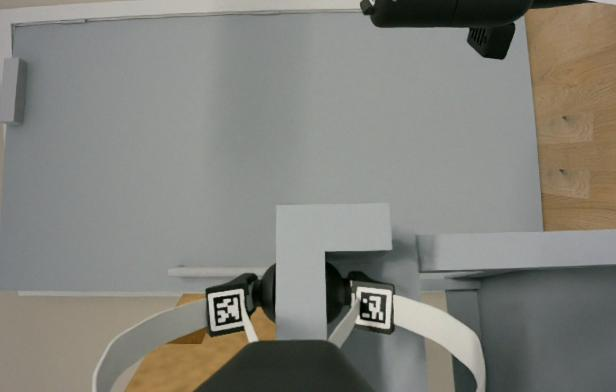

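Emit:
move --r1 '{"joints":{"arm_m":0.0,"lift_m":0.85}}' --r2 '{"base":{"translate_m":-1.1,"strafe_m":0.2}}' --blocking false

Emit:
wait --seconds 2

Emit:
wait --seconds 5

Emit:
move --r1 '{"base":{"rotate_rad":-0.95},"joints":{"wrist_pitch_rad":0.0}}' --cameras '["r1_head_left_camera"]' --blocking false

Emit:
wait --seconds 2 --cameras '["r2_head_camera","r1_head_left_camera","r1_head_camera","r1_wrist_camera"]'

Scene clock: 690.37 s.
move: r1 moving; r2 moving
r1.base_odometry: x=-2.120 y=+1.488 heading=+0.714
r1.turned_by_wheels: +0.000
r1.turned_by_imu: +0.000
r1.base_tilt: forward=-1.5 right=+1.3
r1.lidar_m: 0.70 0.57 0.56 3.79 4.37 2.90 1.95 1.82 1.84 1.51 1.40 1.44
r1.base_status: not commanded
r1.joint_positions: lift_m=+0.537 arm_m=+0.349 wrist_yaw_rad=+0.002 wrist_pitch_rad=+1.498 wrist_roll_rad=-0.001 gripper_m=+0.056
r1.joint_status: lift_m moving; arm_m moving
r1.measured_speeds: translate_m=+0.000 strafe_m=+0.000 rotate_rad=+0.000 lift_m=+0.146 arm_m=-0.195 wrist_yaw_rad=+0.000 wrist_pitch_rad=+0.000 wrist_roll_rad=+0.000
r1.motor_effort: lift_m=+27(27) arm_m=-6(8) wheel_0=+0(1) wheel_1=+0(0) wheel_2=+0(0)
r1.servo_current: wrist_yaw_rad=46(65) wrist_pitch_rad=39(52) wrist_roll_rad=46(72) gripper_m=39(52)
r1.hand_pose: x=+0.5414 y=-0.0874 z=+0.4280 quat_wxyz=(+0.732, -0.001, +0.681, +0.001) (m; r1's base frame)
r1.wrist_depth_mm: 508 492 654 661 661 661 661 / 504 504 654 668 654 661 661 / 452 647 647 654 647 654 647 / 647 640 647 640 647 647 640 / 640 640 640 640 647 640 640 / 634 640 191 634 188 634 627 / 627 627 627 153 627 627 634
r2.base_odometry: x=-1.114 y=-2.495 heading=-2.059
r2.turned_by_wheels: +0.001
r2.turned_by_imu: +0.001
r2.base_tilt: forward=-0.6 right=+0.1
r2.lidar_m: 0.36 0.36 0.43 2.18 2.35 3.31 - 3.43 2.62 0.59 0.58 0.62
r2.base_status: translate_m moving; strafe_m moving
r2.joint_positions: lift_m=+0.680 arm_m=+0.000 wrist_yaw_rad=+0.005 wrist_pitch_rad=+0.002 wrist_roll_rad=+1.569 gripper_m=-0.028
r2.joint_status: not commanded
r2.measured_speeds: translate_m=-0.121 strafe_m=+0.022 rotate_rad=-0.003 lift_m=+0.000 arm_m=+0.000 wrist_yaw_rad=+0.010 wrist_pitch_rad=+0.000 wrist_roll_rad=+0.000
r2.motor_effort: lift_m=+19(19) arm_m=-4(4) wheel_0=-5(10) wheel_1=-5(8) wheel_2=+15(18)
r2.servo_current: wrist_yaw_rad=46(59) wrist_pitch_rad=39(39) wrist_roll_rad=33(52) gripper_m=137(143)
r2.hand_pose: x=+0.4597 y=-0.0860 z=+0.8575 quat_wxyz=(+0.708, +0.706, +0.003, +0.001) (m; r2's base frame)
r2.wrist_depth_mm: - - - - - - 1160 / 1366 - - - - - 1182 / - - - - - - 1205 / - - - 196 - - 1205 / - - 1397 192 247 255 255 / - - 182 185 178 - - / - 155 462 - 234 - -
pictures: none

Scene clock: 692.30 s.
earlier move: r1 done; r2 moving
r1.base_odometry: x=-2.120 y=+1.488 heading=+0.714
r1.turned_by_wheels: +0.000
r1.turned_by_imu: +0.000
r1.base_tilt: forward=-1.6 right=+1.3
r1.lidar_m: 0.80 0.68 0.70 0.83 4.36 2.90 1.96 1.82 1.85 1.51 1.38 1.43
r1.base_status: not commanded
r1.joint_positions: lift_m=+0.850 arm_m=+0.000 wrist_yaw_rad=+0.002 wrist_pitch_rad=+1.498 wrist_roll_rad=-0.001 gripper_m=+0.056
r1.joint_status: all done
r1.measured_speeds: all 0
r1.motor_effort: lift_m=+25(28) arm_m=-5(9) wheel_0=-1(1) wheel_1=+0(0) wheel_2=+0(0)
r1.servo_current: wrist_yaw_rad=52(72) wrist_pitch_rad=46(52) wrist_roll_rad=52(72) gripper_m=39(52)
r1.hand_pose: x=+0.1921 y=-0.0874 z=+0.7401 quat_wxyz=(+0.732, -0.001, +0.681, +0.001) (m; r1's base frame)
r1.wrist_depth_mm: - 991 991 991 991 991 976 / 976 991 976 1008 976 960 960 / 960 946 976 976 976 976 976 / 976 960 960 960 960 960 960 / 960 960 960 759 960 946 946 / 946 960 192 732 187 946 946 / 931 917 732 153 931 931 931
r2.base_odometry: x=-0.791 y=-2.085 heading=-2.059
r2.turned_by_wheels: +0.000
r2.turned_by_imu: +0.002
r2.base_tilt: forward=-0.7 right=+0.0
r2.lidar_m: 0.39 0.45 2.20 2.13 2.27 3.25 3.66 3.52 2.71 2.63 0.92 0.94
r2.base_status: translate_m moving; strafe_m moving
r2.joint_positions: lift_m=+0.680 arm_m=+0.000 wrist_yaw_rad=+0.008 wrist_pitch_rad=+0.002 wrist_roll_rad=+1.569 gripper_m=-0.028
r2.joint_status: not commanded
r2.measured_speeds: translate_m=-0.294 strafe_m=+0.053 rotate_rad=-0.003 lift_m=+0.000 arm_m=+0.000 wrist_yaw_rad=+0.000 wrist_pitch_rad=+0.000 wrist_roll_rad=+0.000
r2.motor_effort: lift_m=+19(19) arm_m=-3(4) wheel_0=-5(10) wheel_1=-5(8) wheel_2=+11(20)
r2.servo_current: wrist_yaw_rad=59(72) wrist_pitch_rad=46(46) wrist_roll_rad=33(59) gripper_m=137(143)
r2.hand_pose: x=+0.4600 y=-0.0851 z=+0.8575 quat_wxyz=(+0.708, +0.706, +0.004, +0.002) (m; r2's base frame)
r2.wrist_depth_mm: - - - - - 1618 1182 / - - - - - 1618 1205 / - - - - - 1661 1205 / - - - 291 249 1464 1138 / - - 574 183 202 249 - / - - 182 184 178 - - / - - 500 - - - -
wait: 1.93 of 2 s (r1 has come to rest)
pictures: none

Scene clock: 695.07 s.
earlier move: r2 done
r1.base_odometry: x=-2.120 y=+1.488 heading=+0.714
r1.turned_by_wheels: +0.000
r1.turned_by_imu: +0.000
r1.base_tilt: forward=-1.6 right=+1.2
r1.lidar_m: 1.81 2.93 0.70 0.91 4.35 2.89 1.94 1.81 1.85 1.49 1.39 1.42
r1.base_status: not commanded
r1.joint_positions: lift_m=+0.850 arm_m=+0.000 wrist_yaw_rad=+0.002 wrist_pitch_rad=+1.498 wrist_roll_rad=-0.001 gripper_m=+0.056
r1.joint_status: all done
r1.measured_speeds: all 0
r1.motor_effort: lift_m=+25(28) arm_m=-5(9) wheel_0=+0(1) wheel_1=+0(0) wheel_2=+0(0)
r1.servo_current: wrist_yaw_rad=33(78) wrist_pitch_rad=46(52) wrist_roll_rad=26(72) gripper_m=33(52)
r1.hand_pose: x=+0.1921 y=-0.0874 z=+0.7401 quat_wxyz=(+0.732, -0.001, +0.681, +0.001) (m; r1's base frame)
r1.wrist_depth_mm: 991 976 991 976 976 991 991 / 976 976 976 976 976 976 991 / 960 976 976 960 960 976 960 / 976 960 976 960 960 960 946 / 960 946 960 741 946 960 960 / 931 960 191 732 188 946 946 / 931 917 732 153 946 946 960
r2.base_odometry: x=-0.441 y=-1.642 heading=-2.059
r2.turned_by_wheels: +0.000
r2.turned_by_imu: +0.001
r2.base_tilt: forward=-0.7 right=+0.0
r2.lidar_m: 0.42 0.49 2.12 2.06 2.18 3.11 3.07 3.24 2.77 2.68 2.82 0.48
r2.base_status: done
r2.joint_positions: lift_m=+0.680 arm_m=+0.000 wrist_yaw_rad=+0.003 wrist_pitch_rad=+0.002 wrist_roll_rad=+1.570 gripper_m=-0.028
r2.joint_status: not commanded
r2.measured_speeds: all 0
r2.motor_effort: lift_m=+19(19) arm_m=-4(4) wheel_0=-2(10) wheel_1=-4(8) wheel_2=+4(20)
r2.servo_current: wrist_yaw_rad=52(72) wrist_pitch_rad=39(46) wrist_roll_rad=59(59) gripper_m=130(143)
r2.hand_pose: x=+0.4596 y=-0.0865 z=+0.8575 quat_wxyz=(+0.708, +0.707, +0.002, +0.000) (m; r2's base frame)
r2.wrist_depth_mm: - - - - - 1708 1182 / - - - - - 1708 1182 / - - - 603 - 788 798 / - - 564 262 235 248 238 / - - 500 175 175 241 - / - - 182 183 178 - - / - - - - 260 1921 -
wait: 2.77 of 5 s (r2 has come to rest)
pictures: none

Scene clock: 695.57 s.
move: r1 moving
r1.base_odometry: x=-2.120 y=+1.488 heading=+0.462
r1.turned_by_wheels: -0.252
r1.turned_by_imu: -0.253
r1.base_tilt: forward=-1.5 right=+1.2
r1.lidar_m: 1.58 2.49 0.67 0.66 1.27 4.36 2.24 1.83 1.82 1.73 1.41 1.38
r1.base_status: rotate_rad moving
r1.joint_positions: lift_m=+0.850 arm_m=+0.000 wrist_yaw_rad=+0.002 wrist_pitch_rad=+0.922 wrist_roll_rad=-0.001 gripper_m=+0.056
r1.joint_status: wrist_pitch_rad moving
r1.measured_speeds: translate_m=+0.000 strafe_m=+0.001 rotate_rad=-0.971 lift_m=+0.000 arm_m=+0.000 wrist_yaw_rad=+0.000 wrist_pitch_rad=-1.802 wrist_roll_rad=+0.000
r1.motor_effort: lift_m=+25(25) arm_m=-5(5) wheel_0=+6(9) wheel_1=+6(8) wheel_2=+8(8)
r1.servo_current: wrist_yaw_rad=59(59) wrist_pitch_rad=117(117) wrist_roll_rad=39(65) gripper_m=39(46)
r1.hand_pose: x=+0.3456 y=-0.0870 z=+0.7980 quat_wxyz=(+0.896, -0.001, +0.445, +0.001) (m; r1's base frame)
r1.wrist_depth_mm: 1708 1661 1708 1576 - - - / 1464 1499 1499 1430 1464 - - / 1336 1336 1336 1366 1308 1336 1255 / 1182 1205 1182 1160 1182 1182 1182 / 1118 1098 1078 1118 1098 1098 1098 / 1008 1008 191 1008 187 1025 991 / 931 917 917 153 917 917 931
r2: as last shown
r2.turned_by_imu: +0.000
r2.base_tilt: forward=-0.7 right=+0.1
r2.lidar_m: 0.42 0.51 2.10 2.04 2.18 3.10 3.06 3.23 2.74 2.68 2.82 0.48
r2.motor_effort: lift_m=+19(19) arm_m=-3(4) wheel_0=-2(2) wheel_1=-4(4) wheel_2=+4(4)
r2.servo_current: wrist_yaw_rad=46(59) wrist_pitch_rad=46(46) wrist_roll_rad=52(59) gripper_m=117(130)
r2.wrist_depth_mm: - - - - - 1756 1160 / - - - - - 1708 1160 / - - - 597 - 788 798 / - - 559 262 235 247 238 / - - 496 175 175 241 - / - - 182 183 178 - - / - - - - 260 1921 -
pictures: r1_head_left_camera
Images, in order (width x height): r1_head_left_camera 420x672.

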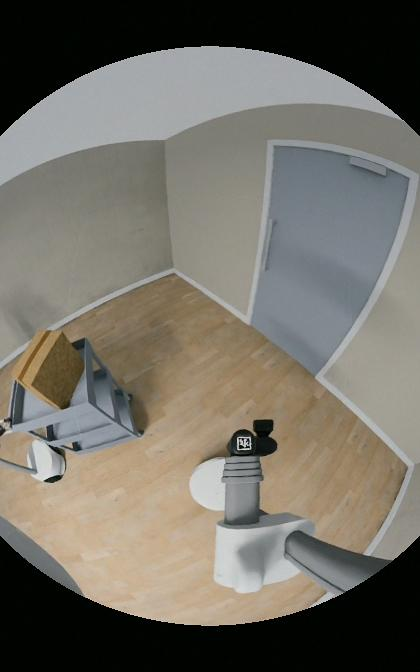

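Scene clock: 696.73 s.
earlier move: r1 done
r1.base_odometry: x=-2.120 y=+1.488 heading=-0.235
r1.turned_by_wheels: -0.698
r1.turned_by_imu: -0.702
r1.base_tilt: forward=-1.6 right=+1.3
r1.lidar_m: 1.38 1.46 2.01 0.90 0.69 1.02 - 2.60 1.89 1.79 1.87 1.47
r1.base_status: done
r1.joint_positions: lift_m=+0.850 arm_m=+0.000 wrist_yaw_rad=+0.002 wrist_pitch_rad=+0.007 wrist_roll_rad=-0.001 gripper_m=+0.056
r1.joint_status: all done
r1.measured_speeds: all 0
r1.motor_effort: lift_m=+24(25) arm_m=-5(5) wheel_0=+2(9) wheel_1=+1(9) wheel_2=+1(8)
r1.servo_current: wrist_yaw_rad=52(65) wrist_pitch_rad=46(143) wrist_roll_rad=39(65) gripper_m=46(46)
r1.hand_pose: x=+0.4596 y=-0.0868 z=+1.0258 quat_wxyz=(+1.000, +0.000, +0.004, +0.001) (m; r1's base frame)
r1.wrist_depth_mm: - - - - - - - / - - - - - - - / - - - - - - - / - - - - - - - / - - - - - - - / - - 190 - 187 - - / - 141 - 137 - - -
r2.base_odometry: x=-0.441 y=-1.642 heading=-2.059
r2.turned_by_wheels: +0.000
r2.turned_by_imu: +0.000
r2.base_tilt: forward=-0.7 right=+0.1
r2.lidar_m: 0.43 0.50 2.13 2.05 2.18 3.13 3.08 3.25 2.76 2.65 2.82 0.48
r2.base_status: not commanded
r2.joint_positions: lift_m=+0.680 arm_m=+0.000 wrist_yaw_rad=+0.003 wrist_pitch_rad=+0.002 wrist_roll_rad=+1.570 gripper_m=-0.028
r2.joint_status: not commanded
r2.measured_speeds: all 0
r2.motor_effort: lift_m=+19(19) arm_m=-3(4) wheel_0=-2(2) wheel_1=-4(4) wheel_2=+4(4)
r2.servo_current: wrist_yaw_rad=46(59) wrist_pitch_rad=46(46) wrist_roll_rad=46(59) gripper_m=124(130)
r2.hand_pose: x=+0.4596 y=-0.0865 z=+0.8575 quat_wxyz=(+0.708, +0.707, +0.002, +0.000) (m; r2's base frame)
r2.wrist_depth_mm: - - - - - 1708 1160 / - - - - - 1808 1205 / - - - 597 - 778 798 / - - 569 262 234 248 238 / - - 500 175 175 241 - / - - 182 183 178 - - / - - - - 262 1863 -
wait: 1.17 of 2 s (r1 has come to rest)
pictures: r1_head_camera, r1_head_left_camera, r1_wrist_camera, r2_head_camera
Images, in order (width x height): r1_head_camera 420x560, r1_head_left_camera 420x672, r1_wrist_camera 616x392, r2_head_camera 420x560.

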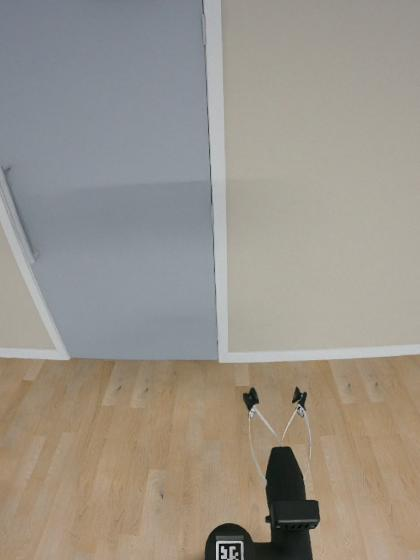

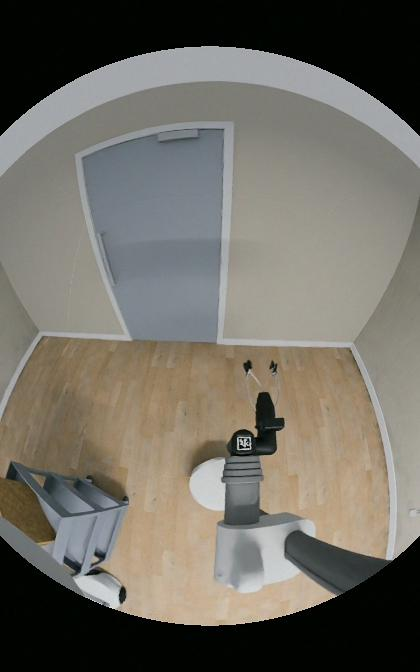

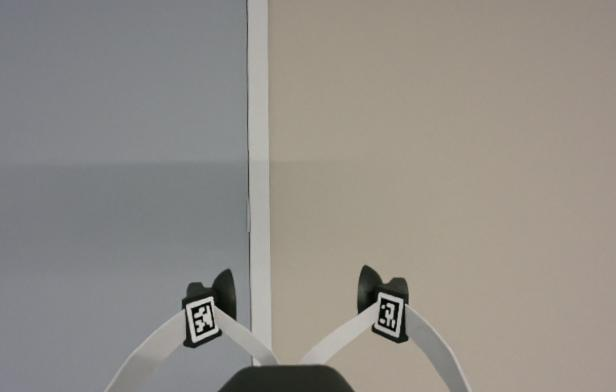

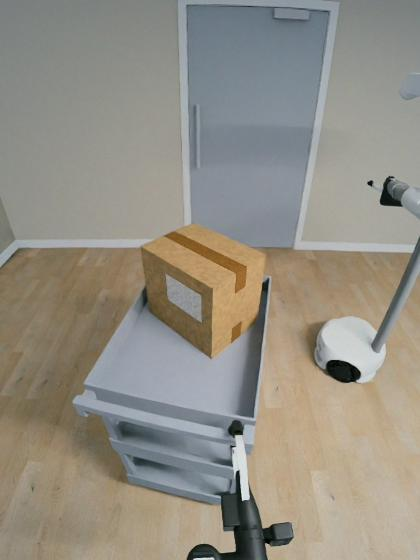

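Emit:
move --r1 '{"base":{"translate_m":0.5},"joints":{"gripper_m":0.1,"lift_m":0.8}}' --r2 '{"base":{"translate_m":-0.4}}' --blocking false

Emit:
wait --seconds 3

Emit:
move --r1 '{"base":{"strafe_m":0.9}}' --blocking false

Emit:
wait --seconds 5 --cameras '["r2_head_camera","r1_head_left_camera","r1_head_camera","r1_wrist_camera"]'

Scene clock: 716.67 s.
move: r1 moving; r2 moving
r1.base_odometry: x=-2.090 y=+1.481 heading=-0.235
r1.turned_by_wheels: +0.000
r1.turned_by_imu: +0.000
r1.base_tilt: forward=-1.6 right=+1.3
r1.lidar_m: 1.36 1.44 1.99 1.01 0.71 1.04 - 2.59 1.91 1.79 1.87 1.43
r1.base_status: translate_m moving
r1.joint_positions: lift_m=+0.815 arm_m=+0.000 wrist_yaw_rad=+0.002 wrist_pitch_rad=+0.007 wrist_roll_rad=-0.001 gripper_m=+0.075
r1.joint_status: lift_m moving; gripper_m moving
r1.measured_speeds: translate_m=+0.122 strafe_m=+0.002 rotate_rad=-0.002 lift_m=-0.099 arm_m=+0.000 wrist_yaw_rad=+0.000 wrist_pitch_rad=+0.000 wrist_roll_rad=+0.000
r1.motor_effort: lift_m=+14(23) arm_m=-5(5) wheel_0=+8(8) wheel_1=+7(7) wheel_2=-8(9)
r1.servo_current: wrist_yaw_rad=59(65) wrist_pitch_rad=52(59) wrist_roll_rad=59(59) gripper_m=78(78)
r1.hand_pose: x=+0.4596 y=-0.0868 z=+0.9916 quat_wxyz=(+1.000, +0.000, +0.003, +0.001) (m; r1's base frame)
r1.wrist_depth_mm: - - - - - - - / - - - - - - - / - - - - - - - / - - - - - - - / - - - - - - - / - - 193 - 186 - - / - 146 - 137 - - -
r2.base_odometry: x=-0.427 y=-1.615 heading=-2.059
r2.turned_by_wheels: +0.000
r2.turned_by_imu: +0.001
r2.base_tilt: forward=-0.7 right=+0.1
r2.lidar_m: 0.44 0.49 2.11 2.06 2.16 3.06 3.02 3.18 2.76 2.68 2.85 0.49
r2.base_status: translate_m moving
r2.joint_positions: lift_m=+0.680 arm_m=+0.000 wrist_yaw_rad=+0.003 wrist_pitch_rad=+0.002 wrist_roll_rad=+1.570 gripper_m=-0.028
r2.joint_status: not commanded
r2.measured_speeds: translate_m=-0.123 strafe_m=+0.000 rotate_rad=-0.005 lift_m=+0.000 arm_m=+0.000 wrist_yaw_rad=+0.000 wrist_pitch_rad=+0.000 wrist_roll_rad=+0.002
r2.motor_effort: lift_m=+19(19) arm_m=-3(4) wheel_0=-8(9) wheel_1=-8(10) wheel_2=+16(18)
r2.servo_current: wrist_yaw_rad=52(52) wrist_pitch_rad=39(52) wrist_roll_rad=39(52) gripper_m=124(124)
r2.hand_pose: x=+0.4596 y=-0.0865 z=+0.8575 quat_wxyz=(+0.707, +0.707, +0.002, +0.000) (m; r2's base frame)
r2.wrist_depth_mm: - - - - - 1661 1182 / - - - - - 1661 1182 / - - - 535 - 809 - / - - 554 236 232 246 238 / - - 504 174 175 241 - / - - 181 183 177 - - / - - - - - 1863 -
pictures: none

Scene clock: 719.00 s.
earlier move: r1 moving; r2 done
r1.base_odometry: x=-1.634 y=+1.372 heading=-0.235
r1.turned_by_wheels: +0.000
r1.turned_by_imu: +0.000
r1.base_tilt: forward=-1.6 right=+1.3
r1.lidar_m: 0.89 0.94 1.28 2.89 3.03 1.26 - 2.58 1.89 1.78 1.32 0.94
r1.base_status: translate_m moving
r1.joint_positions: lift_m=+0.800 arm_m=+0.000 wrist_yaw_rad=+0.002 wrist_pitch_rad=+0.007 wrist_roll_rad=-0.001 gripper_m=+0.100
r1.joint_status: all done
r1.measured_speeds: translate_m=+0.012 strafe_m=+0.000 rotate_rad=+0.000 lift_m=+0.000 arm_m=+0.000 wrist_yaw_rad=+0.000 wrist_pitch_rad=+0.000 wrist_roll_rad=+0.000
r1.motor_effort: lift_m=+13(23) arm_m=-5(5) wheel_0=+5(10) wheel_1=+1(8) wheel_2=-1(10)
r1.servo_current: wrist_yaw_rad=46(65) wrist_pitch_rad=46(59) wrist_roll_rad=59(65) gripper_m=39(78)
r1.hand_pose: x=+0.4596 y=-0.0868 z=+0.9768 quat_wxyz=(+1.000, +0.000, +0.003, +0.001) (m; r1's base frame)
r1.wrist_depth_mm: - - 668 - - - - / - - 676 - - - - / - - 683 - - - - / - - 683 - - - - / - - 683 - - - - / - 192 215 - 190 - - / - - 691 139 - - -
r2.base_odometry: x=-0.254 y=-1.289 heading=-2.059
r2.turned_by_wheels: -0.001
r2.turned_by_imu: +0.000
r2.base_tilt: forward=-0.7 right=+0.0
r2.lidar_m: 0.43 0.52 2.15 2.08 2.19 2.72 2.61 2.82 2.73 2.66 2.83 0.48
r2.base_status: done
r2.joint_positions: lift_m=+0.680 arm_m=+0.000 wrist_yaw_rad=+0.003 wrist_pitch_rad=+0.002 wrist_roll_rad=+1.570 gripper_m=-0.028
r2.joint_status: not commanded
r2.measured_speeds: all 0
r2.motor_effort: lift_m=+19(19) arm_m=-4(4) wheel_0=-3(9) wheel_1=-3(10) wheel_2=+3(18)
r2.servo_current: wrist_yaw_rad=39(59) wrist_pitch_rad=46(52) wrist_roll_rad=52(59) gripper_m=117(130)
r2.hand_pose: x=+0.4595 y=-0.0866 z=+0.8575 quat_wxyz=(+0.707, +0.707, +0.002, +0.000) (m; r2's base frame)
r2.wrist_depth_mm: - - - - - 1576 1160 / - - - - - 1618 1182 / - - 609 436 - 798 - / - - 535 227 224 236 233 / - - 500 170 170 238 - / - - 183 180 175 - - / - - - - - 1921 -
wait: 2.33 of 3 s (r2 has come to rest)
pictures: none

Scene clock: 719.50 s.
earlier move: r1 done
move: r1 moving
r1.base_odometry: x=-1.626 y=+1.407 heading=-0.235
r1.turned_by_wheels: +0.000
r1.turned_by_imu: +0.000
r1.base_tilt: forward=-1.6 right=+1.3
r1.lidar_m: 0.90 0.94 1.26 2.89 3.00 1.28 2.39 2.62 1.94 1.83 1.29 0.92
r1.base_status: strafe_m moving
r1.joint_positions: lift_m=+0.800 arm_m=+0.000 wrist_yaw_rad=+0.002 wrist_pitch_rad=+0.007 wrist_roll_rad=-0.001 gripper_m=+0.100
r1.joint_status: not commanded
r1.measured_speeds: translate_m=+0.001 strafe_m=+0.141 rotate_rad=-0.003 lift_m=+0.000 arm_m=+0.000 wrist_yaw_rad=+0.000 wrist_pitch_rad=+0.000 wrist_roll_rad=+0.000
r1.motor_effort: lift_m=+13(13) arm_m=-5(5) wheel_0=-10(11) wheel_1=+11(11) wheel_2=+0(2)
r1.servo_current: wrist_yaw_rad=46(59) wrist_pitch_rad=59(59) wrist_roll_rad=52(59) gripper_m=39(46)
r1.hand_pose: x=+0.4596 y=-0.0868 z=+0.9768 quat_wxyz=(+1.000, +0.000, +0.003, +0.001) (m; r1's base frame)
r1.wrist_depth_mm: - - 668 - - - - / - - 676 - - - - / - - 683 - - - - / - - 691 - - - - / - - 683 - - - - / - 192 213 - 189 - - / - - - 139 - - -
r2: as last shown
r2.turned_by_wheels: +0.000
r2.base_tilt: forward=-0.7 right=+0.1
r2.lidar_m: 0.42 0.50 2.15 2.07 2.20 2.69 2.65 2.80 2.72 2.66 2.82 0.50
r2.motor_effort: lift_m=+19(19) arm_m=-3(4) wheel_0=-3(3) wheel_1=-4(4) wheel_2=+3(3)
r2.servo_current: wrist_yaw_rad=39(59) wrist_pitch_rad=39(46) wrist_roll_rad=33(59) gripper_m=117(124)
r2.wrist_depth_mm: - - - - - 1618 1182 / - - - - - 1618 1160 / - - 609 436 - 798 - / - - 539 226 224 235 234 / - - 500 170 169 238 - / - - 183 181 175 - - / - - - - - 1863 -
pictures: none

Scene clock: 723.33 s.
earlier move: r1 done
r1.base_odometry: x=-1.424 y=+2.247 heading=-0.235
r1.turned_by_wheels: +0.000
r1.turned_by_imu: +0.005
r1.base_tilt: forward=-1.5 right=+1.3
r1.lidar_m: 0.85 0.94 1.30 2.03 2.10 2.89 1.06 3.84 2.84 2.70 1.32 0.95
r1.base_status: done
r1.joint_positions: lift_m=+0.800 arm_m=+0.000 wrist_yaw_rad=+0.002 wrist_pitch_rad=+0.007 wrist_roll_rad=-0.001 gripper_m=+0.100
r1.joint_status: not commanded
r1.measured_speeds: all 0
r1.motor_effort: lift_m=+13(13) arm_m=-5(5) wheel_0=-2(11) wheel_1=+1(11) wheel_2=-1(2)
r1.servo_current: wrist_yaw_rad=52(78) wrist_pitch_rad=52(59) wrist_roll_rad=39(78) gripper_m=46(46)
r1.hand_pose: x=+0.4596 y=-0.0868 z=+0.9767 quat_wxyz=(+1.000, +0.000, +0.003, +0.001) (m; r1's base frame)
r1.wrist_depth_mm: - - - - - - - / - - - - - - - / - - - - - - - / - - - - - - - / - - 634 - - - - / - 193 195 - 189 - - / - - - 139 - - -
r2.base_odometry: x=-0.254 y=-1.289 heading=-2.059
r2.turned_by_wheels: +0.000
r2.turned_by_imu: +0.001
r2.base_tilt: forward=-0.7 right=+0.0
r2.lidar_m: 0.43 0.51 2.15 2.08 2.15 2.75 2.66 2.81 2.71 2.67 2.83 0.46
r2.base_status: not commanded
r2.joint_positions: lift_m=+0.680 arm_m=+0.000 wrist_yaw_rad=+0.003 wrist_pitch_rad=+0.002 wrist_roll_rad=+1.570 gripper_m=-0.028
r2.joint_status: not commanded
r2.measured_speeds: all 0
r2.motor_effort: lift_m=+19(19) arm_m=-4(4) wheel_0=-2(3) wheel_1=-3(4) wheel_2=+3(3)
r2.servo_current: wrist_yaw_rad=59(65) wrist_pitch_rad=39(46) wrist_roll_rad=39(65) gripper_m=124(130)
r2.hand_pose: x=+0.4595 y=-0.0866 z=+0.8575 quat_wxyz=(+0.707, +0.707, +0.002, +0.000) (m; r2's base frame)
r2.wrist_depth_mm: - - - - - 1661 1182 / - - - - - 1576 1182 / - - 603 436 - 798 - / - - 535 227 225 235 233 / - - 500 170 170 237 - / - - 183 181 175 - - / - - - - - 1921 -
wait: 3.83 of 5 s (r1 has come to rest)
pictures: r1_head_camera, r1_head_left_camera, r1_wrist_camera, r2_head_camera
Images, in order (width x height): r1_head_camera 420x560, r1_head_left_camera 420x672, r1_wrist_camera 616x392, r2_head_camera 420x560.

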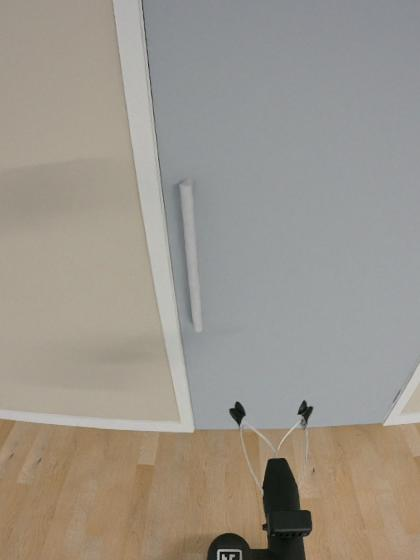

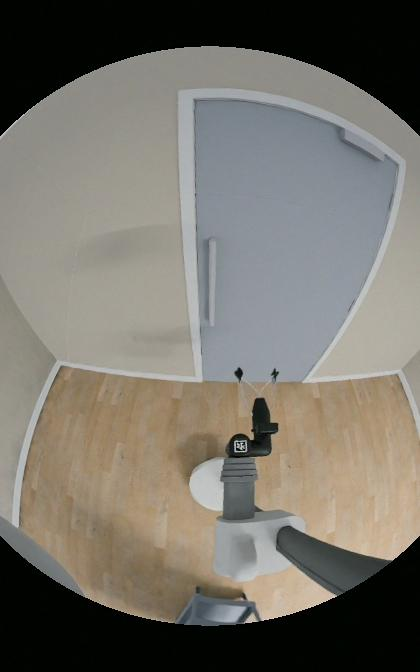

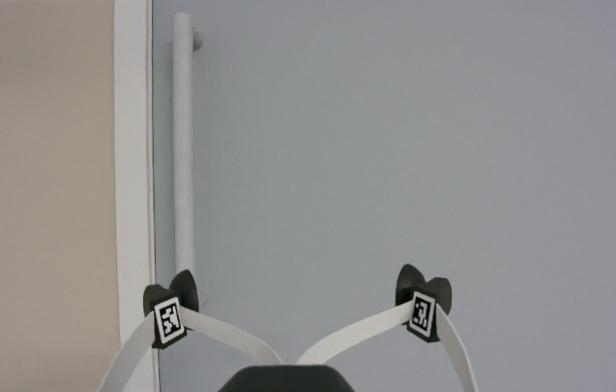

